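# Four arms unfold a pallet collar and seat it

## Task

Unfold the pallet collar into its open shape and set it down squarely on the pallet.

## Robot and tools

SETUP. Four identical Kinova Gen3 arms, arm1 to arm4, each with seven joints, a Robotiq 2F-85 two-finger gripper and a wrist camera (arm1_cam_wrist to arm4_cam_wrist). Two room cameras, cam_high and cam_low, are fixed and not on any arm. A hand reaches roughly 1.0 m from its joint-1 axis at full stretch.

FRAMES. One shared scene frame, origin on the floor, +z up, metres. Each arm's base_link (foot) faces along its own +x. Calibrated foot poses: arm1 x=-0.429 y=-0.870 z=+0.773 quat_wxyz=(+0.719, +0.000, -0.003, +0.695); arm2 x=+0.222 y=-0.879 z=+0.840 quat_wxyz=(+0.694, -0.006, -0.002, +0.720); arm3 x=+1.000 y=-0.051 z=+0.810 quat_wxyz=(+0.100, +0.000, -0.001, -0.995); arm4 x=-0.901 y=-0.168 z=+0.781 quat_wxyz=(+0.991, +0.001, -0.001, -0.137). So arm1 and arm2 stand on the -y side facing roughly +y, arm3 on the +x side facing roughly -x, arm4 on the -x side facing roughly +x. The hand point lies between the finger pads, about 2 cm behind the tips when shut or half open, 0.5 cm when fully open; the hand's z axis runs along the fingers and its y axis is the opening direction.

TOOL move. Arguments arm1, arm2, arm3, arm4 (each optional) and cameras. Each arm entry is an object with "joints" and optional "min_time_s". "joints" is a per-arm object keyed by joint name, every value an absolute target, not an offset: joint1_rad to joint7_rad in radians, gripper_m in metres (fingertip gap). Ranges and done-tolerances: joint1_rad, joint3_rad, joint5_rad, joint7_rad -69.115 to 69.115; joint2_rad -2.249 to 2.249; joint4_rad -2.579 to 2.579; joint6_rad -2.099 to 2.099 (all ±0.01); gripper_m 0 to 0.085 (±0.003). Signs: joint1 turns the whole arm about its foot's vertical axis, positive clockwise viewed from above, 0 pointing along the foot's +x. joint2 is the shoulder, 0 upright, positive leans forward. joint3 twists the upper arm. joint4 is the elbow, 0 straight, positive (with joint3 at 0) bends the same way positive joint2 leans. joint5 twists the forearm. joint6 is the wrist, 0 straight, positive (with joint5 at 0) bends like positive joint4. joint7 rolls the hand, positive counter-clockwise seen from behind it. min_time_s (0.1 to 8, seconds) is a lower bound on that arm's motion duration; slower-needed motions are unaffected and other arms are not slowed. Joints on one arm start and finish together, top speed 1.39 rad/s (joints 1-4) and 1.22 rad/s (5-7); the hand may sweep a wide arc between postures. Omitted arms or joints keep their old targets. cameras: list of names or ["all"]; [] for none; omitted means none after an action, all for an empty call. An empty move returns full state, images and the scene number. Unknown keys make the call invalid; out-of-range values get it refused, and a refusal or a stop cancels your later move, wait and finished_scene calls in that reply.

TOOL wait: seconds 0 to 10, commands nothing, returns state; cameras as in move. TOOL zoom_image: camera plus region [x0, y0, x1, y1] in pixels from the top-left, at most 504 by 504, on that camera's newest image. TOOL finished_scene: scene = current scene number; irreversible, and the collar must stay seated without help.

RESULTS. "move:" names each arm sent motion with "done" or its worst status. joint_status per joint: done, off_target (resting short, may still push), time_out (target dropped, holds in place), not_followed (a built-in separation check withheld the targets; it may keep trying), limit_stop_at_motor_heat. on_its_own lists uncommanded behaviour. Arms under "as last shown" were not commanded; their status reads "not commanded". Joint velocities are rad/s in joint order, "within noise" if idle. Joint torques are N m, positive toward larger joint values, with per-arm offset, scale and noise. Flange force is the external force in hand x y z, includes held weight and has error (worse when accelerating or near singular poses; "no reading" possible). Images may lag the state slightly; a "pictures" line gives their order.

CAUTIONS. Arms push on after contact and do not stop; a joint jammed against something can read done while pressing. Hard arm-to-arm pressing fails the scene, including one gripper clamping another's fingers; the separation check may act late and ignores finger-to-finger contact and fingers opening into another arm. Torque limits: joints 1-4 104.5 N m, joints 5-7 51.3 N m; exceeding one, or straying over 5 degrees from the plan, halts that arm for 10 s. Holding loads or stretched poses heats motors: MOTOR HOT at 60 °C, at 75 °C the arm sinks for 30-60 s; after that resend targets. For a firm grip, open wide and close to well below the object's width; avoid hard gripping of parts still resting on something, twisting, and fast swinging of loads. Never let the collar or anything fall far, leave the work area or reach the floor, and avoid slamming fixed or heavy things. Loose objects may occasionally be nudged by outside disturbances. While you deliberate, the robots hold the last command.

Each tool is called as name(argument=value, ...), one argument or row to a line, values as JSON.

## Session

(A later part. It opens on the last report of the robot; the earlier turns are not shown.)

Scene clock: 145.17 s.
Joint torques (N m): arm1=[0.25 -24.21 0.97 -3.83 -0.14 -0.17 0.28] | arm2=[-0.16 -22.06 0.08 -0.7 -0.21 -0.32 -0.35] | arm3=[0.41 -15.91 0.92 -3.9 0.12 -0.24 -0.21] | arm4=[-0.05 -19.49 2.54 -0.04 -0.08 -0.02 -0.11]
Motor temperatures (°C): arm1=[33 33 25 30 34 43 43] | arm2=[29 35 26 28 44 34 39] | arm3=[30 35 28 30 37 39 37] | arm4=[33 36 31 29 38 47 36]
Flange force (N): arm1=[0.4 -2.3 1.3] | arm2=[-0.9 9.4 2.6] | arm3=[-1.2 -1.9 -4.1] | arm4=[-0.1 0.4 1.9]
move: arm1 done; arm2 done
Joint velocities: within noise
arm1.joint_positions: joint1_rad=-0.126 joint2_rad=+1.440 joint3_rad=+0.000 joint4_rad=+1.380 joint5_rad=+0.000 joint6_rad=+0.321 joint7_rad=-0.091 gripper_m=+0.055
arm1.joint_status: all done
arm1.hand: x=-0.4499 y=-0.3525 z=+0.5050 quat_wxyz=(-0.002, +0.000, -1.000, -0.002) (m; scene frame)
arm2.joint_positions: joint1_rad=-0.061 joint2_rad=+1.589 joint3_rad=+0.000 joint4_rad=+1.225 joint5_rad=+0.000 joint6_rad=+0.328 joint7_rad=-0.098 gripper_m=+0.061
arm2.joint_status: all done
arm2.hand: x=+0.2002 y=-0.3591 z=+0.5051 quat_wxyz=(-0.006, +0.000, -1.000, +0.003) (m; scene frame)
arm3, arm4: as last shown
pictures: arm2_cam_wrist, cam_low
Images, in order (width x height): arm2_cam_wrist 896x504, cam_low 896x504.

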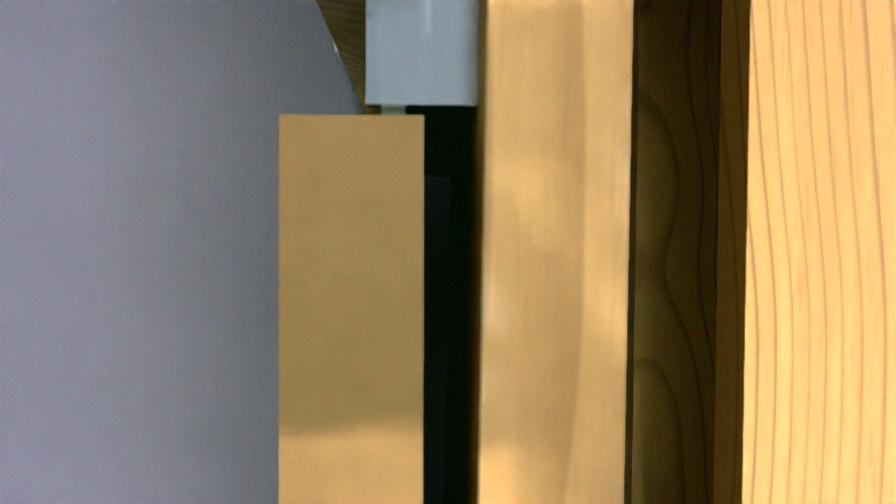

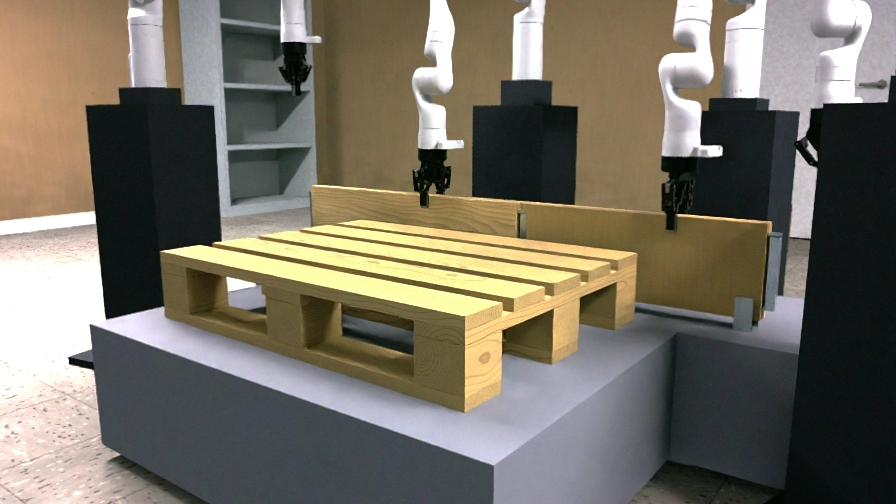

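move(
  arm1={"joints": {"gripper_m": 0.085}},
  arm2={"joints": {"gripper_m": 0.085}},
)

move(
  arm1={"joints": {"joint1_rad": 0.05177, "joint2_rad": 0.81807, "joint4_rad": 1.60433, "joint6_rad": 0.71919, "joint7_rad": 0.08687}, "min_time_s": 3.0},
  arm2={"joints": {"joint1_rad": -0.05925, "joint2_rad": 1.36823, "joint4_rad": 1.41804, "joint6_rad": 0.35532, "joint7_rad": -0.09605}, "min_time_s": 2.0},
  arm3={"joints": {"joint1_rad": -0.65427, "joint2_rad": 1.33851, "joint4_rad": 1.33644, "joint6_rad": 0.46664, "joint7_rad": -0.85457}, "min_time_s": 2.0},
)

move(
  arm2={"joints": {"joint1_rad": -0.34033, "joint2_rad": 1.33510, "joint4_rad": 1.38361, "joint6_rad": 0.42288, "joint7_rad": 2.76446, "gripper_m": 0.026}},
  arm3={"joints": {"joint1_rad": -0.59156, "joint2_rad": 1.52526, "joint4_rad": 1.30594, "joint6_rad": 0.31040, "joint7_rad": -0.79186}, "min_time_s": 2.0},
  arm4={"joints": {"joint1_rad": 0.30167, "joint2_rad": 1.42637, "joint4_rad": 1.85171, "joint6_rad": -0.13649, "joint7_rad": -2.56517}, "min_time_s": 2.0},
  cameras=["arm1_cam_wrist", "arm2_cam_wrist", "cam_low"],
)

Scene clock: 162.37 s.
Joint torques (N m): arm1=[0.21 -24.14 1.03 -3.87 -0.13 -0.17 0.29] | arm2=[-0.14 -22.12 0.16 -0.71 -0.14 -0.34 -0.41] | arm3=[0.41 -15.99 0.84 -3.86 0.1 -0.28 -0.19] | arm4=[-0.02 -19.46 2.47 0.02 -0.09 -0.01 -0.14]
Motor temperatures (°C): arm1=[33 34 25 30 34 43 43] | arm2=[29 35 26 28 44 34 39] | arm3=[30 35 28 30 37 39 37] | arm4=[33 36 31 29 38 47 36]
Flange force (N): arm1=[0.3 -2.6 1.0] | arm2=[-0.9 9.4 2.7] | arm3=[-0.9 -1.7 -4.0] | arm4=[0.1 0.3 1.9]
move: arm1 done; arm2 done
Joint velocities: within noise
arm1.joint_positions: joint1_rad=-0.126 joint2_rad=+1.440 joint3_rad=+0.000 joint4_rad=+1.380 joint5_rad=+0.000 joint6_rad=+0.321 joint7_rad=-0.091 gripper_m=+0.085
arm1.joint_status: all done
arm1.hand: x=-0.4499 y=-0.3525 z=+0.5050 quat_wxyz=(-0.002, +0.000, -1.000, -0.002) (m; scene frame)
arm2.joint_positions: joint1_rad=-0.061 joint2_rad=+1.589 joint3_rad=+0.000 joint4_rad=+1.225 joint5_rad=+0.000 joint6_rad=+0.328 joint7_rad=-0.098 gripper_m=+0.085
arm2.joint_status: all done
arm2.hand: x=+0.2002 y=-0.3591 z=+0.5051 quat_wxyz=(-0.006, +0.000, -1.000, +0.003) (m; scene frame)
arm3, arm4: as last shown
pictures: none

Scene clock: 165.70 s.
Joint torques (N m): arm1=[0.06 -22.06 0.91 -7.1 -0.14 -0.16 0.31] | arm2=[-0.16 -21.99 0.18 -1 -0.28 -0.29 -0.38] | arm3=[0.34 -21.97 1.01 -4.36 0.13 -0.21 -0.18] | arm4=[-0.06 -19.47 2.55 -0.01 -0.08 -0.02 -0.15]
Motor temperatures (°C): arm1=[33 34 25 30 34 43 43] | arm2=[29 35 26 28 44 34 39] | arm3=[30 35 28 30 37 39 37] | arm4=[33 36 31 29 38 47 36]
Flange force (N): arm1=[0.7 -1.9 2.8] | arm2=[-1.1 8.5 0.7] | arm3=[-1.6 -2.0 -4.3] | arm4=[0.1 0.4 1.8]
move: arm1 done; arm2 done; arm3 done
Joint velocities: within noise
arm1.joint_positions: joint1_rad=+0.052 joint2_rad=+0.818 joint3_rad=+0.000 joint4_rad=+1.604 joint5_rad=+0.000 joint6_rad=+0.719 joint7_rad=+0.087 gripper_m=+0.085
arm1.joint_status: all done
arm1.hand: x=-0.3601 y=-0.3599 z=+0.8000 quat_wxyz=(-0.002, +0.000, -1.000, -0.002) (m; scene frame)
arm2.joint_positions: joint1_rad=-0.059 joint2_rad=+1.368 joint3_rad=+0.000 joint4_rad=+1.418 joint5_rad=+0.000 joint6_rad=+0.355 joint7_rad=-0.096 gripper_m=+0.085
arm2.joint_status: all done
arm2.hand: x=+0.2001 y=-0.3591 z=+0.6001 quat_wxyz=(-0.006, +0.000, -1.000, +0.003) (m; scene frame)
arm3.joint_positions: joint1_rad=-0.654 joint2_rad=+1.339 joint3_rad=+0.000 joint4_rad=+1.336 joint5_rad=+0.000 joint6_rad=+0.467 joint7_rad=-0.855 gripper_m=+0.000
arm3.joint_status: all done
arm3.hand: x=+0.6197 y=-0.4500 z=+0.5998 quat_wxyz=(-0.001, -0.707, +0.707, -0.001) (m; scene frame)
arm4: as last shown
pictures: none

Scene clock: 168.63 s.
Joint torques (N m): arm1=[0.2 -22.09 0.96 -7.11 -0.2 -0.17 0.25] | arm2=[-0.12 -22.32 0.17 -1.5 -0.16 -0.23 -0.42] | arm3=[0.31 -21.24 1.03 -3.04 0.13 -0.24 -0.15] | arm4=[-0.07 -19.54 2.61 1.22 -0.07 -0.02 -0.13]
Motor temperatures (°C): arm1=[33 34 25 30 34 43 43] | arm2=[29 35 26 28 44 34 39] | arm3=[30 35 28 30 37 39 37] | arm4=[33 36 31 29 38 47 36]
Flange force (N): arm1=[0.8 -1.8 2.8] | arm2=[-1.6 -8.5 0.4] | arm3=[-0.8 -1.5 -4.6] | arm4=[-0.2 0.1 1.7]
move: arm2 done; arm3 done; arm4 done
Joint velocities: within noise
arm1: as last shown
arm1.hand: x=-0.3601 y=-0.3599 z=+0.8001 quat_wxyz=(-0.002, +0.000, -1.000, -0.002) (m; scene frame)
arm2.joint_positions: joint1_rad=-0.340 joint2_rad=+1.335 joint3_rad=+0.000 joint4_rad=+1.384 joint5_rad=+0.000 joint6_rad=+0.423 joint7_rad=+2.764 gripper_m=+0.026
arm2.joint_status: all done
arm2.hand: x=+0.0501 y=-0.3709 z=+0.6200 quat_wxyz=(+0.003, +1.000, +0.000, +0.006) (m; scene frame)
arm3.joint_positions: joint1_rad=-0.592 joint2_rad=+1.525 joint3_rad=+0.000 joint4_rad=+1.306 joint5_rad=+0.000 joint6_rad=+0.310 joint7_rad=-0.792 gripper_m=+0.000
arm3.joint_status: all done
arm3.hand: x=+0.6197 y=-0.4010 z=+0.5034 quat_wxyz=(-0.001, -0.707, +0.707, -0.001) (m; scene frame)
arm4.joint_positions: joint1_rad=+0.302 joint2_rad=+1.426 joint3_rad=+0.000 joint4_rad=+1.852 joint5_rad=+0.000 joint6_rad=-0.137 joint7_rad=-2.565 gripper_m=+0.000
arm4.joint_status: all done
arm4.hand: x=-0.6005 y=-0.3918 z=+0.5034 quat_wxyz=(+0.001, -0.707, +0.707, +0.000) (m; scene frame)
pictures: arm1_cam_wrist, arm2_cam_wrist, cam_low
Images, in order (width x height): arm1_cam_wrist 896x504, arm2_cam_wrist 896x504, cam_low 896x504.

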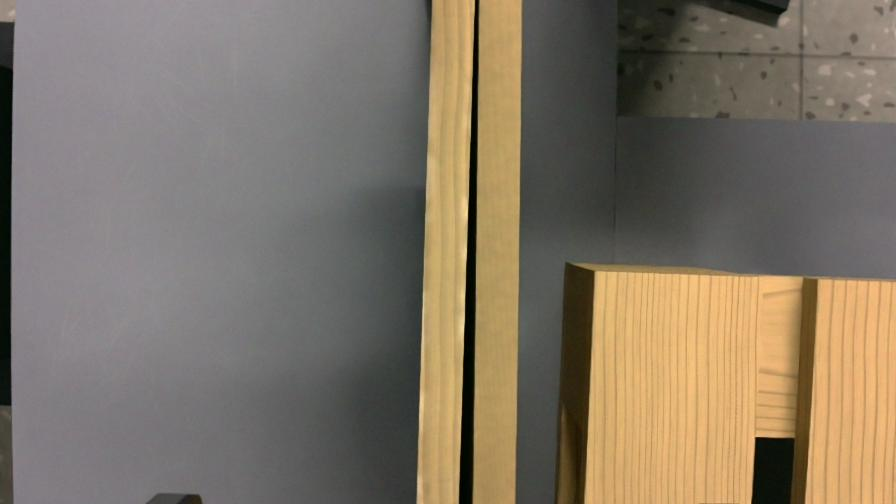

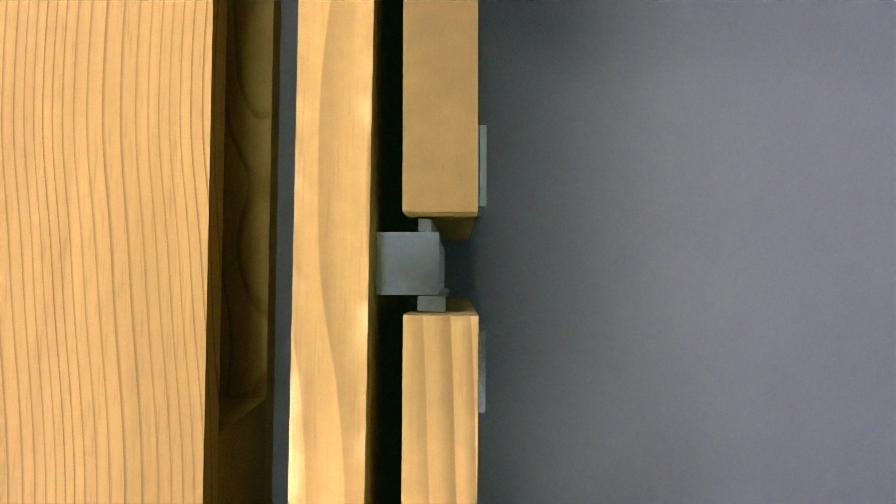

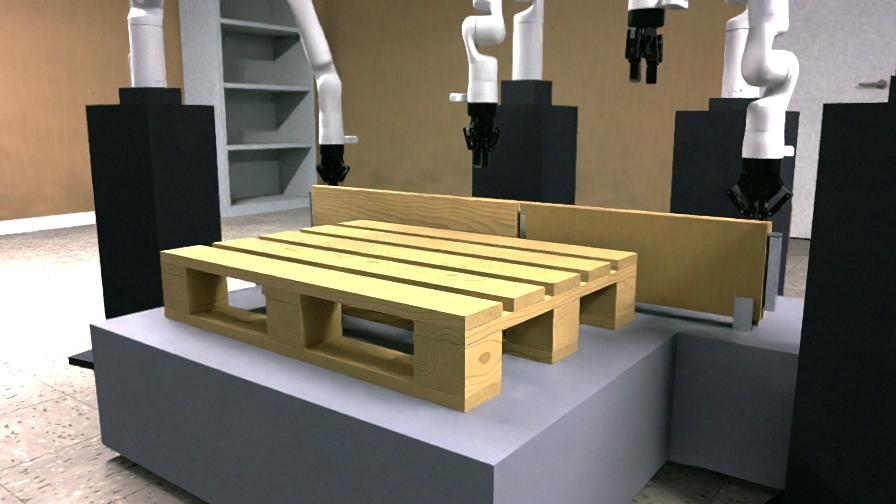

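move(
  arm2={"joints": {"joint1_rad": -0.34201, "joint2_rad": 1.52341, "joint4_rad": 1.23303, "joint6_rad": 0.38515, "joint7_rad": 2.76278}, "min_time_s": 3.0},
)

move(
  arm2={"joints": {"gripper_m": 0.012}},
)

Scene clock: 182.87 s.
Joint torques (N m): arm1=[0.16 -22.1 0.91 -7.11 -0.16 -0.21 0.32] | arm2=[-0.13 -22.6 0.24 -1.15 -0.16 -0.24 -0.4] | arm3=[0.38 -21.24 1.04 -3.08 0.1 -0.22 -0.19] | arm4=[-0.04 -19.59 2.58 1.19 -0.07 0 -0.1]
Motor temperatures (°C): arm1=[33 35 25 30 34 43 43] | arm2=[29 36 26 28 44 34 39] | arm3=[30 35 28 30 37 39 37] | arm4=[33 36 31 29 38 47 36]
Flange force (N): arm1=[0.9 -1.7 2.7] | arm2=[-1.8 -9.2 2.2] | arm3=[-0.9 -1.7 -4.7] | arm4=[-0.4 0.2 1.7]
move: arm2 done
Joint velocities: within noise
arm1, arm3, arm4: as last shown
arm2.joint_positions: joint1_rad=-0.342 joint2_rad=+1.523 joint3_rad=+0.000 joint4_rad=+1.233 joint5_rad=+0.000 joint6_rad=+0.385 joint7_rad=+2.763 gripper_m=+0.026
arm2.joint_status: all done
arm2.hand: x=+0.0501 y=-0.3714 z=+0.5370 quat_wxyz=(+0.003, +1.000, +0.000, +0.006) (m; scene frame)
pictures: none

Scene clock: 183.57 s.
Joint torques (N m): arm1=[0.2 -22.07 0.85 -7.13 -0.21 -0.15 0.3] | arm2=[-0.81 -19.29 -0.38 -0.39 -0.18 -0.33 -0.27] | arm3=[0.4 -21.24 1.05 -3.11 0.09 -0.21 -0.17] | arm4=[-0.01 -19.56 2.58 1.25 -0.1 -0.01 -0.14]
Motor temperatures (°C): arm1=[33 35 25 30 34 43 43] | arm2=[29 36 26 28 44 34 39] | arm3=[30 35 28 30 37 39 37] | arm4=[33 36 31 29 38 47 36]
Flange force (N): arm1=[1.0 -1.9 2.8] | arm2=[-1.0 -10.0 -3.9] | arm3=[-1.0 -1.9 -4.7] | arm4=[-0.2 0.0 1.8]
move: arm2 off_target
Joint velocities: within noise
arm1, arm3, arm4: as last shown
arm2.joint_positions: joint1_rad=-0.342 joint2_rad=+1.523 joint3_rad=+0.000 joint4_rad=+1.233 joint5_rad=+0.000 joint6_rad=+0.385 joint7_rad=+2.763 gripper_m=+0.017
arm2.joint_status: gripper_m off_target (ended at +0.017, target +0.012)
arm2.hand: x=+0.0501 y=-0.3713 z=+0.5370 quat_wxyz=(+0.003, +1.000, +0.000, +0.006) (m; scene frame)
pictures: none

move(
  arm2={"joints": {"joint1_rad": -0.35848, "joint2_rad": 1.50847, "joint4_rad": 1.31240, "joint6_rad": 0.32072, "joint7_rad": 2.72706}, "min_time_s": 2.0},
  cameras=["cam_low"],
)

Scene clock: 186.37 s.
Joint torques (N m): arm1=[0.24 -22.12 0.87 -7.11 -0.15 -0.19 0.3] | arm2=[-3.02 -9.2 -3.49 5.56 -0.68 2.3 -0.23] | arm3=[1.72 -20.11 2.46 -2.13 0.31 0.26 -0.15] | arm4=[-1.21 -19.13 0.66 1.69 0.05 0.23 -0.11]
Motor temperatures (°C): arm1=[33 35 25 30 34 43 43] | arm2=[29 36 26 28 44 34 39] | arm3=[30 35 28 30 37 39 37] | arm4=[33 36 31 29 38 47 36]
Flange force (N): arm1=[1.0 -1.7 2.8] | arm2=[0.5 -17.1 -14.2] | arm3=[1.9 -2.6 -5.2] | arm4=[2.8 1.2 1.7]
move: arm2 done
Joint velocities: within noise
arm1, arm3, arm4: as last shown
arm2.joint_positions: joint1_rad=-0.358 joint2_rad=+1.508 joint3_rad=+0.000 joint4_rad=+1.312 joint5_rad=+0.000 joint6_rad=+0.321 joint7_rad=+2.727 gripper_m=+0.017
arm2.joint_status: all done
arm2.hand: x=+0.0492 y=-0.3922 z=+0.5364 quat_wxyz=(+0.003, +1.000, -0.010, +0.006) (m; scene frame)
pictures: cam_low
Images, in order (width x height): cam_low 896x504.

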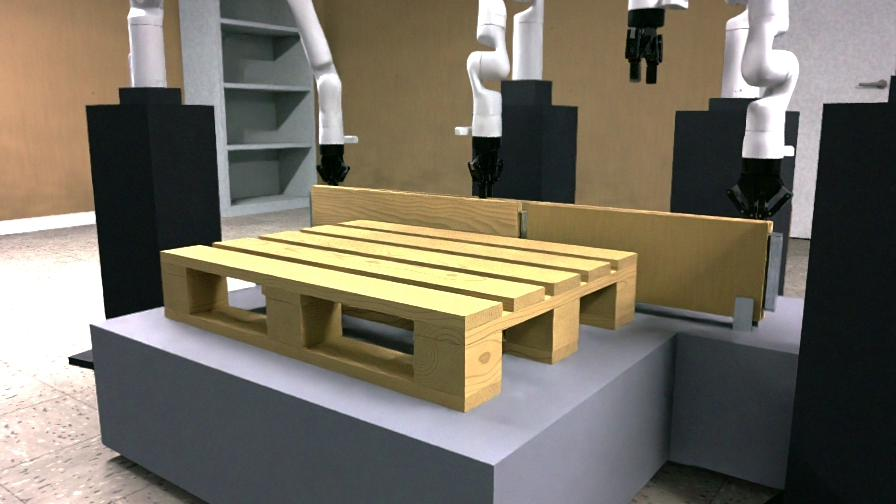

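move(
  arm2={"joints": {"joint1_rad": -0.37495, "joint2_rad": 1.49353, "joint4_rad": 1.39176, "joint6_rad": 0.25630, "joint7_rad": 2.69134}, "min_time_s": 2.0},
  arm3={"joints": {"joint1_rad": -0.60253, "joint2_rad": 1.53006, "joint4_rad": 1.28197, "joint6_rad": 0.32956, "joint7_rad": -0.80282}, "min_time_s": 2.0},
  arm4={"joints": {"joint1_rad": 0.31966, "joint2_rad": 1.42492, "joint4_rad": 1.83631, "joint6_rad": -0.11964, "joint7_rad": -2.54718}, "min_time_s": 2.0},
  cameras=["arm2_cam_wrist"],
)

Scene clock: 190.13 s.
Joint torques (N m): arm1=[0.21 -22.06 1 -7.09 -0.15 -0.21 0.27] | arm2=[-1.22 -10.61 -1.64 6.27 -0.3 2.92 -0.15] | arm3=[1.54 -20.7 2.3 -2.5 0.31 0.09 -0.18] | arm4=[-0.12 -19.66 2.44 1.15 -0.07 0.06 -0.13]
Motor temperatures (°C): arm1=[33 35 25 30 34 43 43] | arm2=[29 36 26 28 44 34 39] | arm3=[30 35 28 30 37 39 37] | arm4=[33 36 31 29 38 47 36]
Flange force (N): arm1=[0.9 -1.7 2.7] | arm2=[-3.4 -15.9 -9.4] | arm3=[1.6 -2.3 -4.6] | arm4=[0.0 0.2 1.8]
move: arm2 done; arm3 done; arm4 done
Joint velocities: within noise
arm1: as last shown
arm2.joint_positions: joint1_rad=-0.375 joint2_rad=+1.494 joint3_rad=+0.000 joint4_rad=+1.392 joint5_rad=+0.000 joint6_rad=+0.256 joint7_rad=+2.691 gripper_m=+0.017
arm2.joint_status: all done
arm2.hand: x=+0.0491 y=-0.4134 z=+0.5370 quat_wxyz=(+0.003, +1.000, -0.020, +0.006) (m; scene frame)
arm3.joint_positions: joint1_rad=-0.603 joint2_rad=+1.530 joint3_rad=+0.000 joint4_rad=+1.282 joint5_rad=+0.000 joint6_rad=+0.330 joint7_rad=-0.803 gripper_m=+0.000
arm3.joint_status: all done
arm3.hand: x=+0.6195 y=-0.4093 z=+0.5033 quat_wxyz=(-0.001, -0.707, +0.707, -0.001) (m; scene frame)
arm4.joint_positions: joint1_rad=+0.320 joint2_rad=+1.425 joint3_rad=+0.000 joint4_rad=+1.836 joint5_rad=+0.000 joint6_rad=-0.120 joint7_rad=-2.547 gripper_m=+0.000
arm4.joint_status: all done
arm4.hand: x=-0.6003 y=-0.4000 z=+0.5033 quat_wxyz=(+0.001, -0.707, +0.707, +0.000) (m; scene frame)
pictures: arm2_cam_wrist
Images, in order (width x height): arm2_cam_wrist 896x504.

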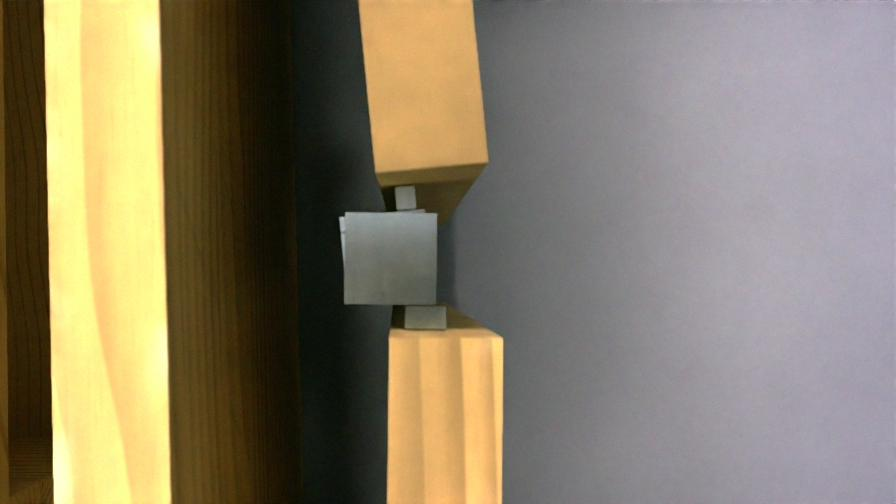

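move(
  arm2={"joints": {"joint1_rad": -0.39467, "joint2_rad": 1.48487, "joint4_rad": 1.46188, "joint6_rad": 0.19484, "joint7_rad": 2.65237}, "min_time_s": 2.0},
  arm3={"joints": {"joint1_rad": -0.61349, "joint2_rad": 1.53487, "joint4_rad": 1.25800, "joint6_rad": 0.34872, "joint7_rad": -0.81379}, "min_time_s": 2.0},
  arm4={"joints": {"joint1_rad": 0.33766, "joint2_rad": 1.42348, "joint4_rad": 1.82091, "joint6_rad": -0.10279, "joint7_rad": -2.52919}, "min_time_s": 2.0},
)

move(
  arm2={"joints": {"joint1_rad": -0.41439, "joint2_rad": 1.47621, "joint4_rad": 1.53200, "joint6_rad": 0.13339, "joint7_rad": 2.61340}, "min_time_s": 2.0},
  arm3={"joints": {"joint1_rad": -0.62446, "joint2_rad": 1.53967, "joint4_rad": 1.23404, "joint6_rad": 0.36789, "joint7_rad": -0.82475}, "min_time_s": 2.0},
  arm4={"joints": {"joint1_rad": 0.35565, "joint2_rad": 1.42203, "joint4_rad": 1.80551, "joint6_rad": -0.08594, "joint7_rad": -2.51120}, "min_time_s": 2.0},
  cameras=["arm1_cam_wrist", "arm2_cam_wrist", "cam_low"],
)

Scene clock: 194.33 s.
Joint torques (N m): arm1=[0.22 -22.1 0.93 -7.07 -0.18 -0.2 0.27] | arm2=[-5.39 -3.16 -7.27 11.82 -0.9 5.45 -0.28] | arm3=[1.96 -20.24 2.57 -1.61 0.38 0.69 -0.21] | arm4=[-1.56 -19.35 0.18 2.21 0.03 0.61 -0.12]
Motor temperatures (°C): arm1=[33 35 25 30 34 43 43] | arm2=[29 36 26 28 44 34 39] | arm3=[30 35 28 30 37 39 37] | arm4=[33 36 31 29 38 47 36]
Flange force (N): arm1=[0.9 -1.6 2.7] | arm2=[0.9 -26.7 -14.7] | arm3=[3.3 -1.5 -3.7] | arm4=[4.4 0.8 3.3]
move: arm2 done; arm3 done; arm4 done
Joint velocities: within noise
arm1: as last shown
arm2.joint_positions: joint1_rad=-0.395 joint2_rad=+1.485 joint3_rad=+0.000 joint4_rad=+1.462 joint5_rad=+0.000 joint6_rad=+0.195 joint7_rad=+2.652 gripper_m=+0.017
arm2.joint_status: all done
arm2.hand: x=+0.0479 y=-0.4343 z=+0.5364 quat_wxyz=(+0.002, +1.000, -0.029, +0.006) (m; scene frame)
arm3.joint_positions: joint1_rad=-0.613 joint2_rad=+1.535 joint3_rad=+0.000 joint4_rad=+1.258 joint5_rad=+0.000 joint6_rad=+0.349 joint7_rad=-0.814 gripper_m=+0.000
arm3.joint_status: all done
arm3.hand: x=+0.6195 y=-0.4176 z=+0.5033 quat_wxyz=(-0.001, -0.707, +0.707, -0.001) (m; scene frame)
arm4.joint_positions: joint1_rad=+0.338 joint2_rad=+1.423 joint3_rad=+0.000 joint4_rad=+1.821 joint5_rad=+0.000 joint6_rad=-0.103 joint7_rad=-2.529 gripper_m=+0.000
arm4.joint_status: all done
arm4.hand: x=-0.6004 y=-0.4083 z=+0.5033 quat_wxyz=(+0.001, -0.707, +0.707, +0.000) (m; scene frame)
pictures: none

Scene clock: 196.63 s.
Joint torques (N m): arm1=[0.12 -22.07 0.88 -7.09 -0.2 -0.18 0.3] | arm2=[-6.41 -6.23 -8.95 18.67 -0.81 8.97 -0.32] | arm3=[4.29 -15.3 4.81 2.83 0.68 2.85 -0.29] | arm4=[-2.4 -16.25 -1.21 4.73 0.12 1.94 -0.08]
Motor temperatures (°C): arm1=[33 35 25 30 34 43 43] | arm2=[29 35 26 29 44 34 39] | arm3=[30 35 28 30 37 39 37] | arm4=[33 36 31 29 38 47 36]
Flange force (N): arm1=[0.8 -1.8 2.7] | arm2=[-3.5 -39.3 7.6] | arm3=[11.5 0.9 -5.1] | arm4=[8.9 -1.3 1.2]
move: arm2 done; arm3 done; arm4 done
Joint velocities: within noise
arm1: as last shown
arm2.joint_positions: joint1_rad=-0.414 joint2_rad=+1.476 joint3_rad=+0.000 joint4_rad=+1.532 joint5_rad=+0.000 joint6_rad=+0.133 joint7_rad=+2.613 gripper_m=+0.017
arm2.joint_status: all done
arm2.hand: x=+0.0476 y=-0.4554 z=+0.5370 quat_wxyz=(+0.002, +0.999, -0.039, +0.006) (m; scene frame)
arm3.joint_positions: joint1_rad=-0.624 joint2_rad=+1.540 joint3_rad=+0.000 joint4_rad=+1.234 joint5_rad=+0.000 joint6_rad=+0.368 joint7_rad=-0.825 gripper_m=+0.000
arm3.joint_status: all done
arm3.hand: x=+0.6197 y=-0.4260 z=+0.5034 quat_wxyz=(-0.001, -0.707, +0.707, -0.001) (m; scene frame)
arm4.joint_positions: joint1_rad=+0.356 joint2_rad=+1.422 joint3_rad=+0.000 joint4_rad=+1.806 joint5_rad=+0.000 joint6_rad=-0.086 joint7_rad=-2.511 gripper_m=+0.000
arm4.joint_status: all done
arm4.hand: x=-0.6005 y=-0.4168 z=+0.5034 quat_wxyz=(+0.001, -0.707, +0.707, +0.000) (m; scene frame)
pictures: arm1_cam_wrist, arm2_cam_wrist, cam_low
Images, in order (width x height): arm1_cam_wrist 896x504, arm2_cam_wrist 896x504, cam_low 896x504.

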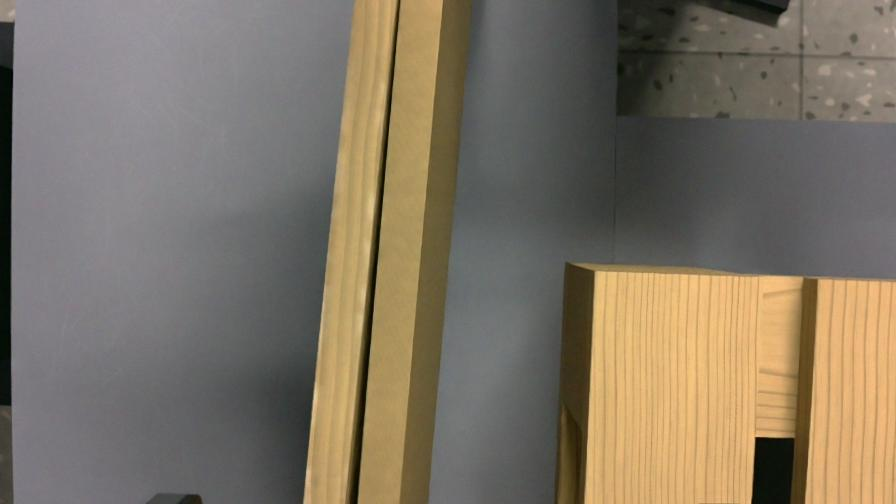

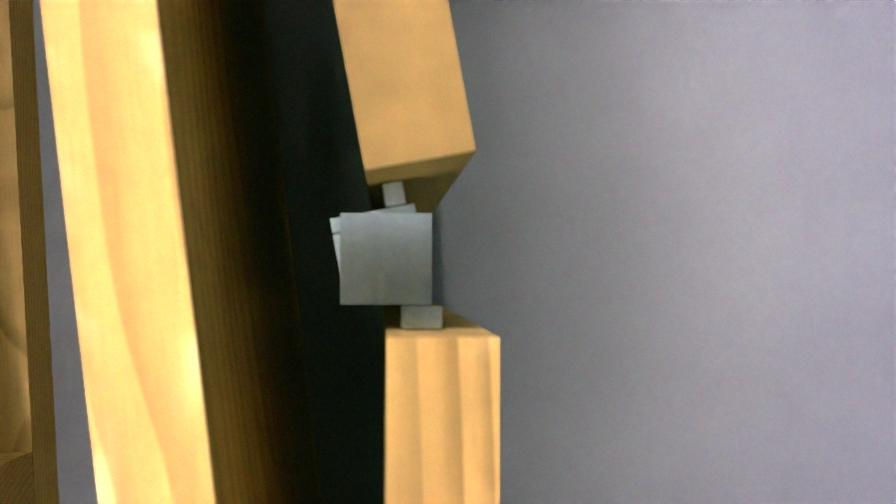

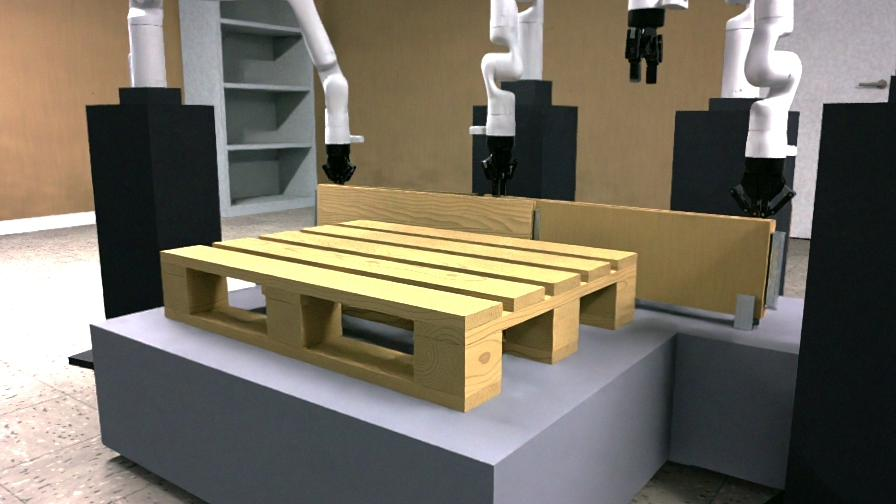

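move(
  arm1={"joints": {"joint1_rad": 0.61098, "joint2_rad": 1.34580, "joint4_rad": 1.16461, "joint6_rad": 0.63118, "joint7_rad": 0.68607, "gripper_m": 0.026}, "min_time_s": 2.5},
  cameras=["arm1_cam_wrist"],
)

Scene clock: 213.93 s.
Joint torques (N m): arm1=[0.14 -26.25 0.98 -6.42 -0.16 -0.13 0.3] | arm2=[-6.4 -6.34 -8.95 18.76 -0.84 8.98 -0.37] | arm3=[4.3 -15.37 4.78 2.8 0.73 2.84 -0.32] | arm4=[-2.45 -16.3 -1.18 4.73 0.14 1.95 -0.07]
Motor temperatures (°C): arm1=[33 35 25 30 34 43 43] | arm2=[29 35 26 29 44 34 39] | arm3=[30 35 28 30 37 39 37] | arm4=[33 36 31 29 38 47 36]
Flange force (N): arm1=[2.4 -1.9 1.2] | arm2=[-3.6 -39.7 8.1] | arm3=[11.5 0.8 -5.0] | arm4=[8.9 -1.3 1.4]
move: arm1 done
Joint velocities: within noise
arm1.joint_positions: joint1_rad=+0.611 joint2_rad=+1.346 joint3_rad=+0.000 joint4_rad=+1.165 joint5_rad=+0.000 joint6_rad=+0.631 joint7_rad=+0.686 gripper_m=+0.026
arm1.joint_status: all done
arm1.hand: x=-0.0500 y=-0.4085 z=+0.5903 quat_wxyz=(-0.002, +0.020, -1.000, -0.002) (m; scene frame)
arm2, arm3, arm4: as last shown
arm4.hand: x=-0.6006 y=-0.4168 z=+0.5034 quat_wxyz=(+0.001, -0.707, +0.707, +0.000) (m; scene frame)
pictures: arm1_cam_wrist
Images, in order (width x height): arm1_cam_wrist 896x504.

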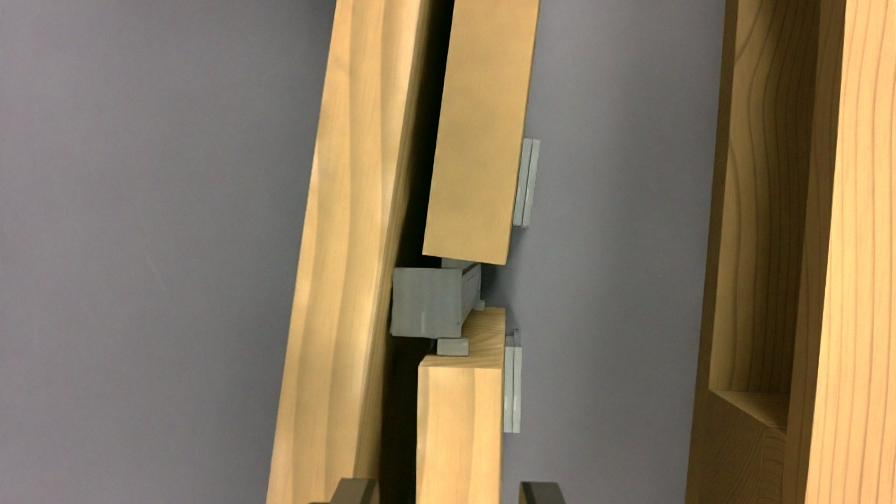

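move(
  arm1={"joints": {"joint1_rad": 0.610896, "joint2_rad": 1.459515, "joint4_rad": 1.083233, "joint6_rad": 0.598845, "joint7_rad": 0.685992}, "min_time_s": 2},
  cameras=["arm1_cam_wrist"],
)

Scene clock: 223.37 s.
Joint torques (N m): arm1=[0.12 -26.32 1.09 -6.2 -0.2 -0.16 0.3] | arm2=[-6.47 -6.27 -8.82 18.77 -0.86 8.93 -0.35] | arm3=[4.32 -15.32 4.77 2.84 0.7 2.89 -0.28] | arm4=[-2.41 -16.28 -1.18 4.73 0.12 1.92 -0.06]
Motor temperatures (°C): arm1=[33 35 25 30 34 43 43] | arm2=[29 35 26 29 44 35 39] | arm3=[30 35 28 30 37 39 37] | arm4=[33 36 31 29 38 47 36]
Flange force (N): arm1=[2.3 -1.9 0.8] | arm2=[-3.5 -39.9 7.9] | arm3=[11.5 0.7 -5.0] | arm4=[8.9 -1.4 1.3]
move: arm1 time_out
Joint velocities: within noise
arm1.joint_positions: joint1_rad=+0.611 joint2_rad=+1.431 joint3_rad=+0.000 joint4_rad=+1.103 joint5_rad=+0.000 joint6_rad=+0.607 joint7_rad=+0.686 gripper_m=+0.026
arm1.joint_status: joint2_rad time_out (moved +0.086 of +0.114); joint4_rad time_out (moved -0.061 of -0.081); the others done
arm1.hand: x=-0.0496 y=-0.4082 z=+0.5505 quat_wxyz=(-0.002, +0.020, -1.000, -0.002) (m; scene frame)
arm2.joint_positions: joint1_rad=-0.414 joint2_rad=+1.476 joint3_rad=+0.000 joint4_rad=+1.532 joint5_rad=+0.000 joint6_rad=+0.133 joint7_rad=+2.613 gripper_m=+0.017
arm2.joint_status: not commanded
arm2.hand: x=+0.0476 y=-0.4554 z=+0.5370 quat_wxyz=(+0.002, +0.999, -0.039, +0.006) (m; scene frame)
arm3, arm4: as last shown
pictures: arm1_cam_wrist
joint command not followed: on one or more control steps a check withheld the commanded joint targets of the arm1 arm, and it was not sent them on those steps.
cause: the commanded joint targets, or the way to them, would bring a part of the robot too close to another arm (the arm2 arm, at the place that arm is still heading or pushing toward).
Images, in order (width x height): arm1_cam_wrist 896x504.

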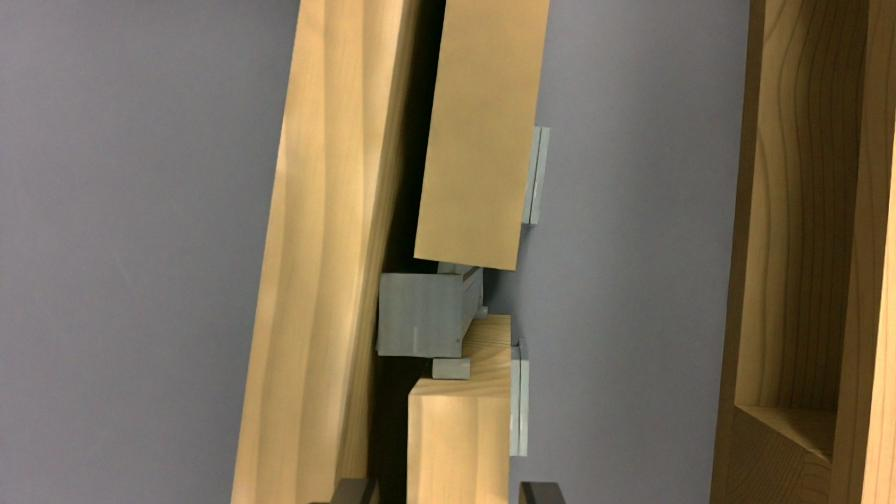

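move(
  arm2={"joints": {"gripper_m": 0.034}},
)

move(
  arm2={"joints": {"joint1_rad": -0.361060, "joint2_rad": 1.473717, "joint4_rad": 1.572811, "joint6_rad": 0.095065, "joint7_rad": 2.666730}, "min_time_s": 1.5},
  cameras=["arm2_cam_wrist", "cam_low"],
)

Scene clock: 233.37 s.
Joint torques (N m): arm1=[0.2 -26.45 1.01 -6.25 -0.14 -0.11 0.25] | arm2=[-1.74 -15.12 -2.09 9.28 -0.4 4.05 -0.4] | arm3=[2.97 -20.7 3.72 -1.86 0.59 0.7 -0.19] | arm4=[-0.73 -18.78 1.42 2.11 -0.02 0.65 -0.1]
Motor temperatures (°C): arm1=[33 36 25 30 34 43 43] | arm2=[29 35 26 30 44 35 39] | arm3=[30 35 28 30 37 39 37] | arm4=[33 36 32 29 38 47 36]
Flange force (N): arm1=[2.5 -2.0 1.0] | arm2=[-5.6 -21.5 7.8] | arm3=[4.4 -3.1 -3.2] | arm4=[2.7 -0.5 1.7]
move: arm2 done
Joint velocities: within noise
arm1, arm3, arm4: as last shown
arm2.joint_positions: joint1_rad=-0.414 joint2_rad=+1.476 joint3_rad=+0.000 joint4_rad=+1.532 joint5_rad=+0.000 joint6_rad=+0.134 joint7_rad=+2.613 gripper_m=+0.034
arm2.joint_status: all done
arm2.hand: x=+0.0476 y=-0.4556 z=+0.5370 quat_wxyz=(+0.003, +0.999, -0.039, +0.006) (m; scene frame)
arm3.hand: x=+0.6198 y=-0.4259 z=+0.5033 quat_wxyz=(+0.000, -0.707, +0.707, -0.001) (m; scene frame)
arm4.hand: x=-0.6006 y=-0.4167 z=+0.5034 quat_wxyz=(+0.001, -0.707, +0.707, +0.000) (m; scene frame)
pictures: none

Scene clock: 235.17 s.
Joint torques (N m): arm1=[0.1 -26.4 1 -6.24 -0.15 -0.12 0.29] | arm2=[0.29 -11.4 0.26 10.16 -0.29 4.22 -0.53] | arm3=[2.78 -20.71 3.51 -2.16 0.57 0.53 -0.18] | arm4=[-0.63 -19.17 1.63 1.76 -0.03 0.47 -0.1]
Motor temperatures (°C): arm1=[33 36 25 30 34 43 43] | arm2=[29 35 26 30 44 35 39] | arm3=[30 35 28 30 37 39 37] | arm4=[33 36 32 29 38 47 36]
Flange force (N): arm1=[2.4 -2.1 0.9] | arm2=[-8.1 -20.0 0.9] | arm3=[3.7 -3.4 -3.8] | arm4=[2.2 -0.2 1.8]
move: arm2 done
Joint velocities: within noise
arm1, arm3, arm4: as last shown
arm2.joint_positions: joint1_rad=-0.361 joint2_rad=+1.474 joint3_rad=+0.000 joint4_rad=+1.573 joint5_rad=+0.000 joint6_rad=+0.095 joint7_rad=+2.667 gripper_m=+0.034
arm2.joint_status: all done
arm2.hand: x=+0.0752 y=-0.4576 z=+0.5370 quat_wxyz=(+0.002, +0.999, -0.039, +0.006) (m; scene frame)
arm3.hand: x=+0.6197 y=-0.4260 z=+0.5034 quat_wxyz=(-0.001, -0.707, +0.707, -0.001) (m; scene frame)
arm4.hand: x=-0.6006 y=-0.4168 z=+0.5034 quat_wxyz=(+0.001, -0.707, +0.707, +0.000) (m; scene frame)
pictures: arm2_cam_wrist, cam_low
Images, in order (width x height): arm2_cam_wrist 896x504, cam_low 896x504.

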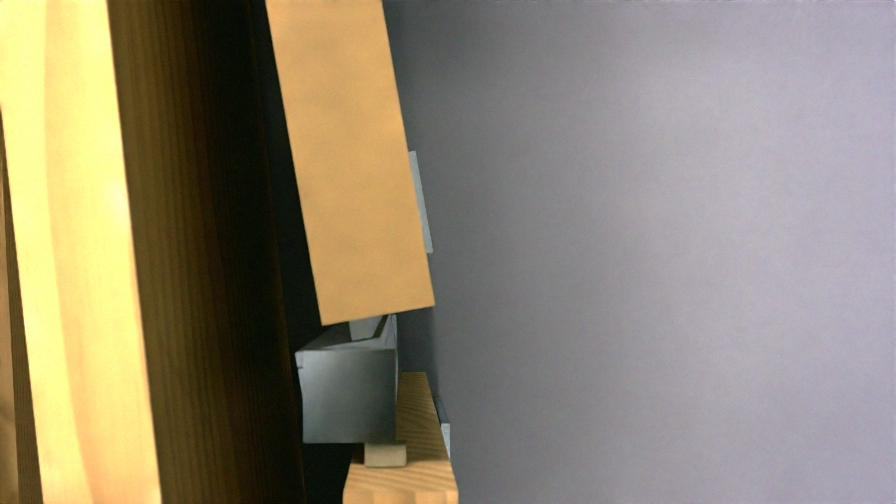

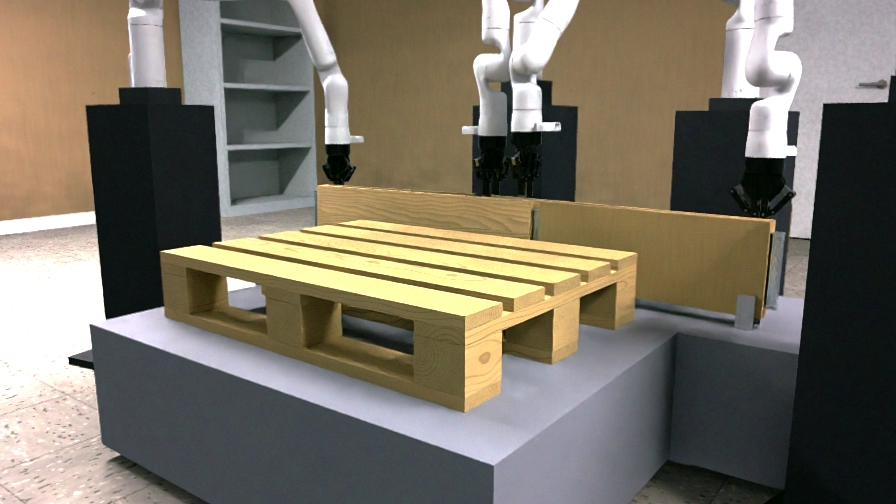

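move(
  arm2={"joints": {"gripper_m": 0.012}},
)

move(
  arm1={"joints": {"joint1_rad": 0.596372, "joint2_rad": 1.448729, "joint4_rad": 1.119612, "joint6_rad": 0.573252, "joint7_rad": 0.671472}, "min_time_s": 2},
  cameras=["arm1_cam_wrist"],
)

Scene clock: 237.23 s.
Joint torques (N m): arm1=[0.16 -26.39 1 -6.2 -0.14 -0.12 0.29] | arm2=[-4.85 1.75 -7.14 18.89 -0.6 8.49 -0.33] | arm3=[4.38 -16.63 4.91 1.06 0.77 1.91 -0.24] | arm4=[-2.74 -18.03 -1.7 4.22 0.16 1.65 -0.08]
Motor temperatures (°C): arm1=[33 36 25 30 34 43 43] | arm2=[29 35 26 30 44 35 39] | arm3=[30 35 28 30 37 39 37] | arm4=[33 36 32 29 38 47 36]
Flange force (N): arm1=[2.4 -1.9 1.0] | arm2=[-3.6 -37.1 -10.9] | arm3=[9.5 -1.6 -6.1] | arm4=[8.9 -0.1 4.4]
move: arm2 off_target
Joint velocities: within noise
arm1, arm3, arm4: as last shown
arm2.joint_positions: joint1_rad=-0.361 joint2_rad=+1.474 joint3_rad=+0.000 joint4_rad=+1.573 joint5_rad=+0.000 joint6_rad=+0.095 joint7_rad=+2.667 gripper_m=+0.017
arm2.joint_status: gripper_m off_target (ended at +0.017, target +0.012)
arm2.hand: x=+0.0752 y=-0.4576 z=+0.5370 quat_wxyz=(+0.002, +0.999, -0.039, +0.006) (m; scene frame)
arm4.hand: x=-0.6005 y=-0.4168 z=+0.5034 quat_wxyz=(+0.001, -0.707, +0.707, +0.000) (m; scene frame)
pictures: none

Scene clock: 239.53 s.
Joint torques (N m): arm1=[0.47 -25.25 1.38 -5.02 -0.07 0.28 0.29] | arm2=[-4.82 1.6 -7.12 18.6 -0.52 8.45 -0.35] | arm3=[4.41 -16.37 5.04 1.12 0.81 1.89 -0.23] | arm4=[-3 -17.88 -2.11 4.45 0.16 1.74 -0.09]
Motor temperatures (°C): arm1=[33 36 25 30 34 43 43] | arm2=[29 35 26 30 44 35 39] | arm3=[30 35 28 30 37 39 37] | arm4=[33 36 32 29 38 47 36]
Flange force (N): arm1=[1.5 -0.2 0.7] | arm2=[-3.4 -36.4 -11.1] | arm3=[9.6 -1.6 -6.5] | arm4=[9.8 0.0 4.6]
move: arm1 done
Joint velocities: within noise
arm1.joint_positions: joint1_rad=+0.596 joint2_rad=+1.449 joint3_rad=+0.000 joint4_rad=+1.120 joint5_rad=+0.000 joint6_rad=+0.573 joint7_rad=+0.672 gripper_m=+0.026
arm1.joint_status: all done
arm1.hand: x=-0.0609 y=-0.4089 z=+0.5373 quat_wxyz=(-0.003, +0.020, -1.000, -0.002) (m; scene frame)
arm2, arm3, arm4: as last shown
arm4.hand: x=-0.6006 y=-0.4168 z=+0.5034 quat_wxyz=(+0.001, -0.707, +0.707, +0.000) (m; scene frame)
pictures: arm1_cam_wrist
Images, in order (width x height): arm1_cam_wrist 896x504.

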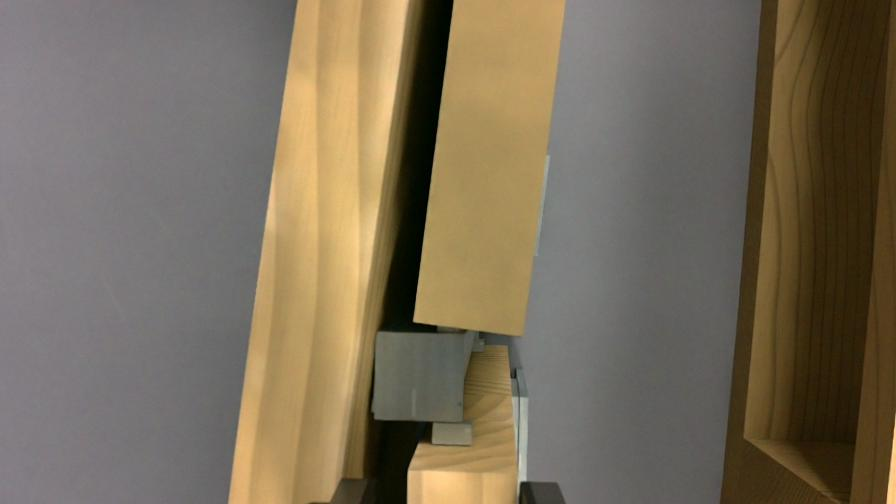

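move(
  arm1={"joints": {"gripper_m": 0.012}},
  cameras=[],
)

Scene clock: 240.70 s.
Joint torques (N m): arm1=[6 -18.9 6.39 1.43 1.43 3.62 0.29] | arm2=[-3.93 0.39 -5.89 15.66 -0.45 6.91 -0.33] | arm3=[4.89 -15.77 5.54 1.88 0.88 2.28 -0.27] | arm4=[-4.65 -17.26 -4.71 5.87 0.3 2.41 -0.08]
Motor temperatures (°C): arm1=[33 36 25 30 34 43 43] | arm2=[29 35 26 30 44 35 39] | arm3=[30 35 28 30 37 39 37] | arm4=[33 36 32 29 38 47 36]
Flange force (N): arm1=[1.7 14.0 -0.4] | arm2=[-3.2 -31.0 -14.8] | arm3=[11.1 -1.2 -6.2] | arm4=[14.6 0.7 6.1]
move: arm1 off_target
Joint velocities: within noise
arm1.joint_positions: joint1_rad=+0.596 joint2_rad=+1.449 joint3_rad=+0.000 joint4_rad=+1.120 joint5_rad=+0.000 joint6_rad=+0.573 joint7_rad=+0.672 gripper_m=+0.017
arm1.joint_status: gripper_m off_target (ended at +0.017, target +0.012)
arm1.hand: x=-0.0609 y=-0.4090 z=+0.5373 quat_wxyz=(-0.002, +0.020, -1.000, -0.002) (m; scene frame)
arm2, arm3: as last shown
arm2.hand: x=+0.0751 y=-0.4576 z=+0.5370 quat_wxyz=(+0.002, +0.999, -0.039, +0.006) (m; scene frame)
arm4.joint_positions: joint1_rad=+0.356 joint2_rad=+1.422 joint3_rad=+0.000 joint4_rad=+1.805 joint5_rad=+0.000 joint6_rad=-0.086 joint7_rad=-2.511 gripper_m=+0.000
arm4.joint_status: not commanded
arm4.hand: x=-0.6005 y=-0.4168 z=+0.5034 quat_wxyz=(+0.001, -0.707, +0.707, +0.000) (m; scene frame)
pictures: none
No camera images: "cameras" was empty.

move(
  arm1={"joints": {"joint1_rad": 0.559762, "joint2_rad": 1.495265, "joint4_rad": 0.967913, "joint6_rad": 0.678415, "joint7_rad": 0.593062}, "min_time_s": 3},
  arm2={"joints": {"joint1_rad": -0.323406, "joint2_rad": 1.491030, "joint4_rad": 1.411575, "joint6_rad": 0.238988, "joint7_rad": 2.749400}, "min_time_s": 3},
  cameras=["arm1_cam_wrist"],
)

Scene clock: 254.73 s.
Joint torques (N m): arm1=[-2.38 -13.02 -2.23 -4.08 -1.61 -2.15 -0.07] | arm2=[-0.45 -22.26 0.3 -2.98 0.05 -2.44 -0.19] | arm3=[0.37 -21.72 1.05 -3.53 0.08 -0.23 -0.17] | arm4=[-0.02 -19.99 2.6 0.73 -0.1 -0.01 -0.15]
Motor temperatures (°C): arm1=[33 36 25 30 34 43 43] | arm2=[29 34 26 30 44 35 39] | arm3=[30 35 28 30 37 39 37] | arm4=[33 36 32 29 38 47 36]
Flange force (N): arm1=[0.0 -7.1 -26.1] | arm2=[0.0 -4.7 -2.8] | arm3=[-1.1 -1.7 -4.6] | arm4=[-0.1 0.2 1.6]
move: arm1 done; arm2 done
Joint velocities: within noise
arm1.joint_positions: joint1_rad=+0.560 joint2_rad=+1.495 joint3_rad=+0.000 joint4_rad=+0.968 joint5_rad=+0.000 joint6_rad=+0.678 joint7_rad=+0.593 gripper_m=+0.017
arm1.joint_status: all done
arm1.hand: x=-0.0619 y=-0.3720 z=+0.5373 quat_wxyz=(-0.002, -0.001, -1.000, -0.002) (m; scene frame)
arm2.joint_positions: joint1_rad=-0.323 joint2_rad=+1.491 joint3_rad=+0.000 joint4_rad=+1.412 joint5_rad=+0.000 joint6_rad=+0.239 joint7_rad=+2.749 gripper_m=+0.017
arm2.joint_status: all done
arm2.hand: x=+0.0753 y=-0.4100 z=+0.5370 quat_wxyz=(+0.003, +1.000, -0.016, +0.006) (m; scene frame)
arm3.joint_positions: joint1_rad=-0.624 joint2_rad=+1.540 joint3_rad=+0.000 joint4_rad=+1.234 joint5_rad=+0.000 joint6_rad=+0.368 joint7_rad=-0.825 gripper_m=+0.000
arm3.joint_status: not commanded
arm3.hand: x=+0.6197 y=-0.4260 z=+0.5034 quat_wxyz=(-0.001, -0.707, +0.707, -0.001) (m; scene frame)
arm4.joint_positions: joint1_rad=+0.356 joint2_rad=+1.422 joint3_rad=+0.000 joint4_rad=+1.806 joint5_rad=+0.000 joint6_rad=-0.086 joint7_rad=-2.511 gripper_m=+0.000
arm4.joint_status: not commanded
arm4.hand: x=-0.6006 y=-0.4168 z=+0.5034 quat_wxyz=(+0.001, -0.707, +0.707, +0.000) (m; scene frame)
pictures: arm1_cam_wrist
Images, in order (width x height): arm1_cam_wrist 896x504.

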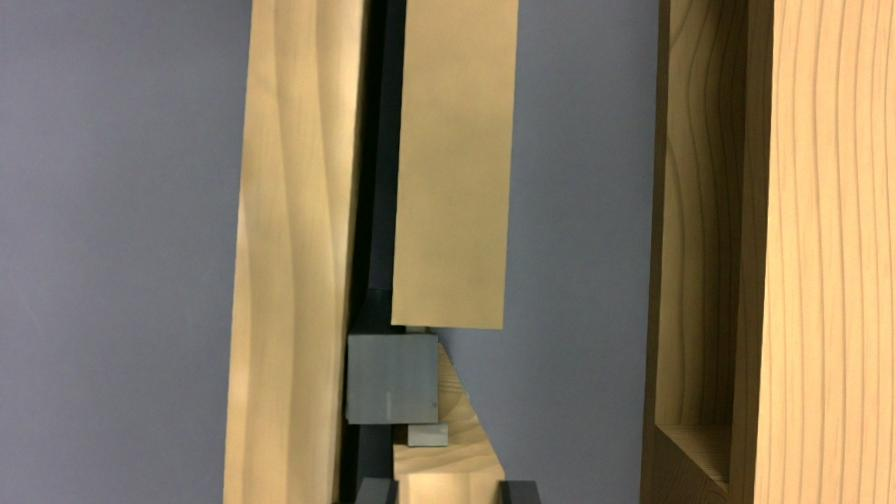

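move(
  arm1={"joints": {"joint1_rad": 0.540340, "joint2_rad": 1.530557, "joint4_rad": 0.861011, "joint6_rad": 0.750025, "joint7_rad": 0.544640}, "min_time_s": 2.5},
  cameras=["arm1_cam_wrist"],
)

Scene clock: 263.97 s.
Joint torques (N m): arm1=[-5.43 -13.52 -4.49 -6.6 -2.43 -4.07 0.07] | arm2=[-0.53 -21.44 -0.06 0.78 -0.11 -0.14 -0.3] | arm3=[0.36 -21.73 1.05 -3.57 0.13 -0.21 -0.18] | arm4=[-0.03 -19.99 2.58 0.76 -0.06 -0.03 -0.1]
Motor temperatures (°C): arm1=[33 36 25 30 34 43 43] | arm2=[29 35 26 30 44 35 39] | arm3=[30 35 28 30 37 39 37] | arm4=[33 37 32 29 38 47 36]
Flange force (N): arm1=[-0.1 -15.5 -30.9] | arm2=[-1.8 -10.8 3.7] | arm3=[-1.3 -1.9 -4.7] | arm4=[-0.1 0.1 1.7]
move: arm1 done
Joint velocities: within noise
arm1.joint_positions: joint1_rad=+0.540 joint2_rad=+1.531 joint3_rad=+0.000 joint4_rad=+0.861 joint5_rad=+0.000 joint6_rad=+0.750 joint7_rad=+0.545 gripper_m=+0.017
arm1.joint_status: all done
arm1.hand: x=-0.0619 y=-0.3500 z=+0.5373 quat_wxyz=(-0.002, -0.015, -1.000, -0.002) (m; scene frame)
arm2, arm3, arm4: as last shown
arm2.hand: x=+0.0753 y=-0.4099 z=+0.5370 quat_wxyz=(+0.003, +1.000, -0.016, +0.006) (m; scene frame)
pictures: arm1_cam_wrist
Images, in order (width x height): arm1_cam_wrist 896x504.

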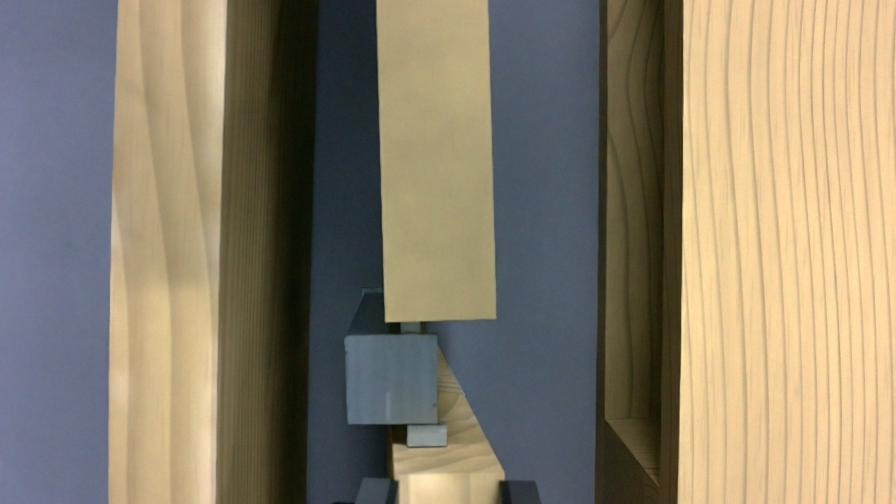

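move(
  arm1={"joints": {"joint1_rad": 0.515590, "joint2_rad": 1.589658, "joint4_rad": 0.689229, "joint6_rad": 0.862706, "joint7_rad": 0.490690}, "min_time_s": 3},
  arm2={"joints": {"joint1_rad": -0.345509, "joint2_rad": 1.480867, "joint4_rad": 1.506221, "joint6_rad": 0.154505, "joint7_rad": 2.700873}, "min_time_s": 3},
  cameras=["arm2_cam_wrist", "arm1_cam_wrist"],
)

Scene clock: 271.10 s.
Joint torques (N m): arm1=[-7.23 -19.36 -4.82 -7.84 -2.72 -3.35 0.52] | arm2=[-0.52 -9.66 -0.5 5.15 -0.21 1.43 -0.4] | arm3=[0.39 -21.7 0.99 -3.5 0.11 -0.26 -0.2] | arm4=[-0.63 -19.73 1.61 1.17 -0.03 0.19 -0.13]
Motor temperatures (°C): arm1=[34 35 25 30 34 43 43] | arm2=[29 35 26 29 44 35 39] | arm3=[30 36 28 30 37 39 37] | arm4=[33 37 32 29 38 47 36]
Flange force (N): arm1=[-2.6 -16.0 -20.8] | arm2=[-3.3 -13.9 -14.4] | arm3=[-0.9 -1.6 -4.6] | arm4=[1.6 0.5 1.9]
move: arm1 done; arm2 done
Joint velocities: within noise
arm1.joint_positions: joint1_rad=+0.516 joint2_rad=+1.590 joint3_rad=+0.000 joint4_rad=+0.689 joint5_rad=+0.000 joint6_rad=+0.863 joint7_rad=+0.491 gripper_m=+0.017
arm1.joint_status: all done
arm1.hand: x=-0.0619 y=-0.3201 z=+0.5381 quat_wxyz=(-0.002, -0.030, -1.000, -0.002) (m; scene frame)
arm2.joint_positions: joint1_rad=-0.345 joint2_rad=+1.481 joint3_rad=+0.000 joint4_rad=+1.506 joint5_rad=+0.000 joint6_rad=+0.155 joint7_rad=+2.701 gripper_m=+0.017
arm2.joint_status: all done
arm2.hand: x=+0.0748 y=-0.4379 z=+0.5362 quat_wxyz=(+0.002, +1.000, -0.029, +0.006) (m; scene frame)
arm3, arm4: as last shown
pictures: arm1_cam_wrist, arm2_cam_wrist
Images, in order (width x height): arm1_cam_wrist 896x504, arm2_cam_wrist 896x504.

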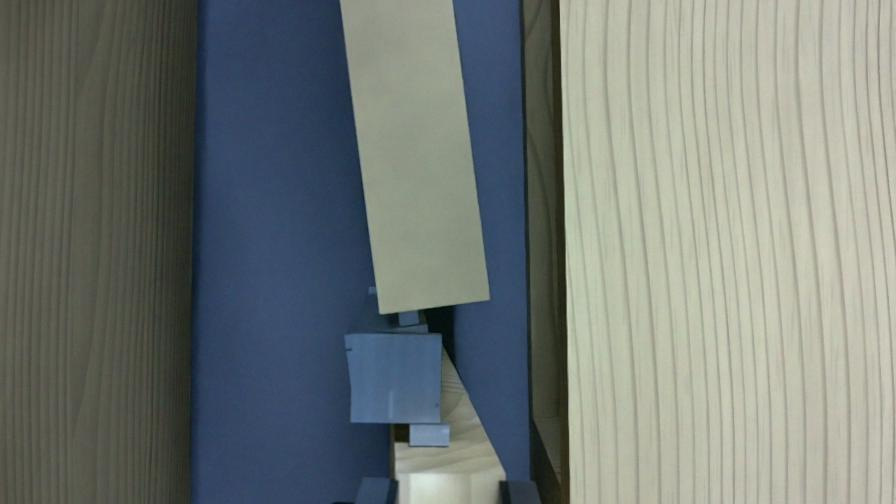

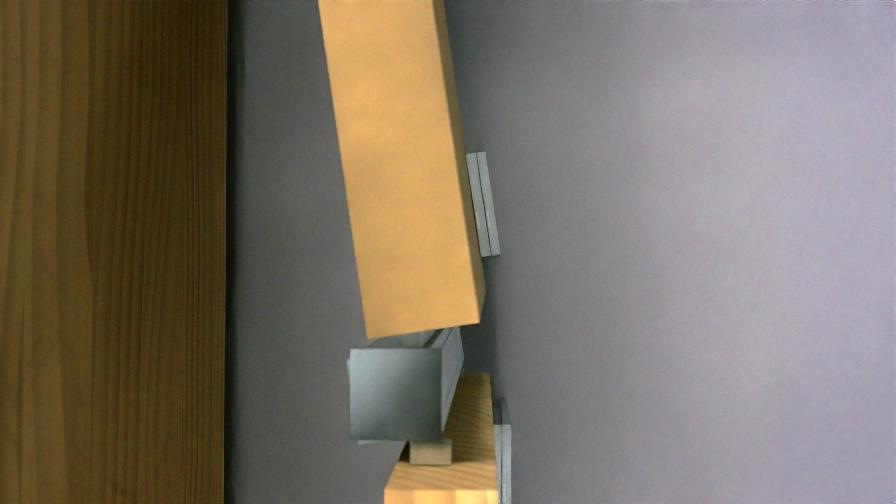

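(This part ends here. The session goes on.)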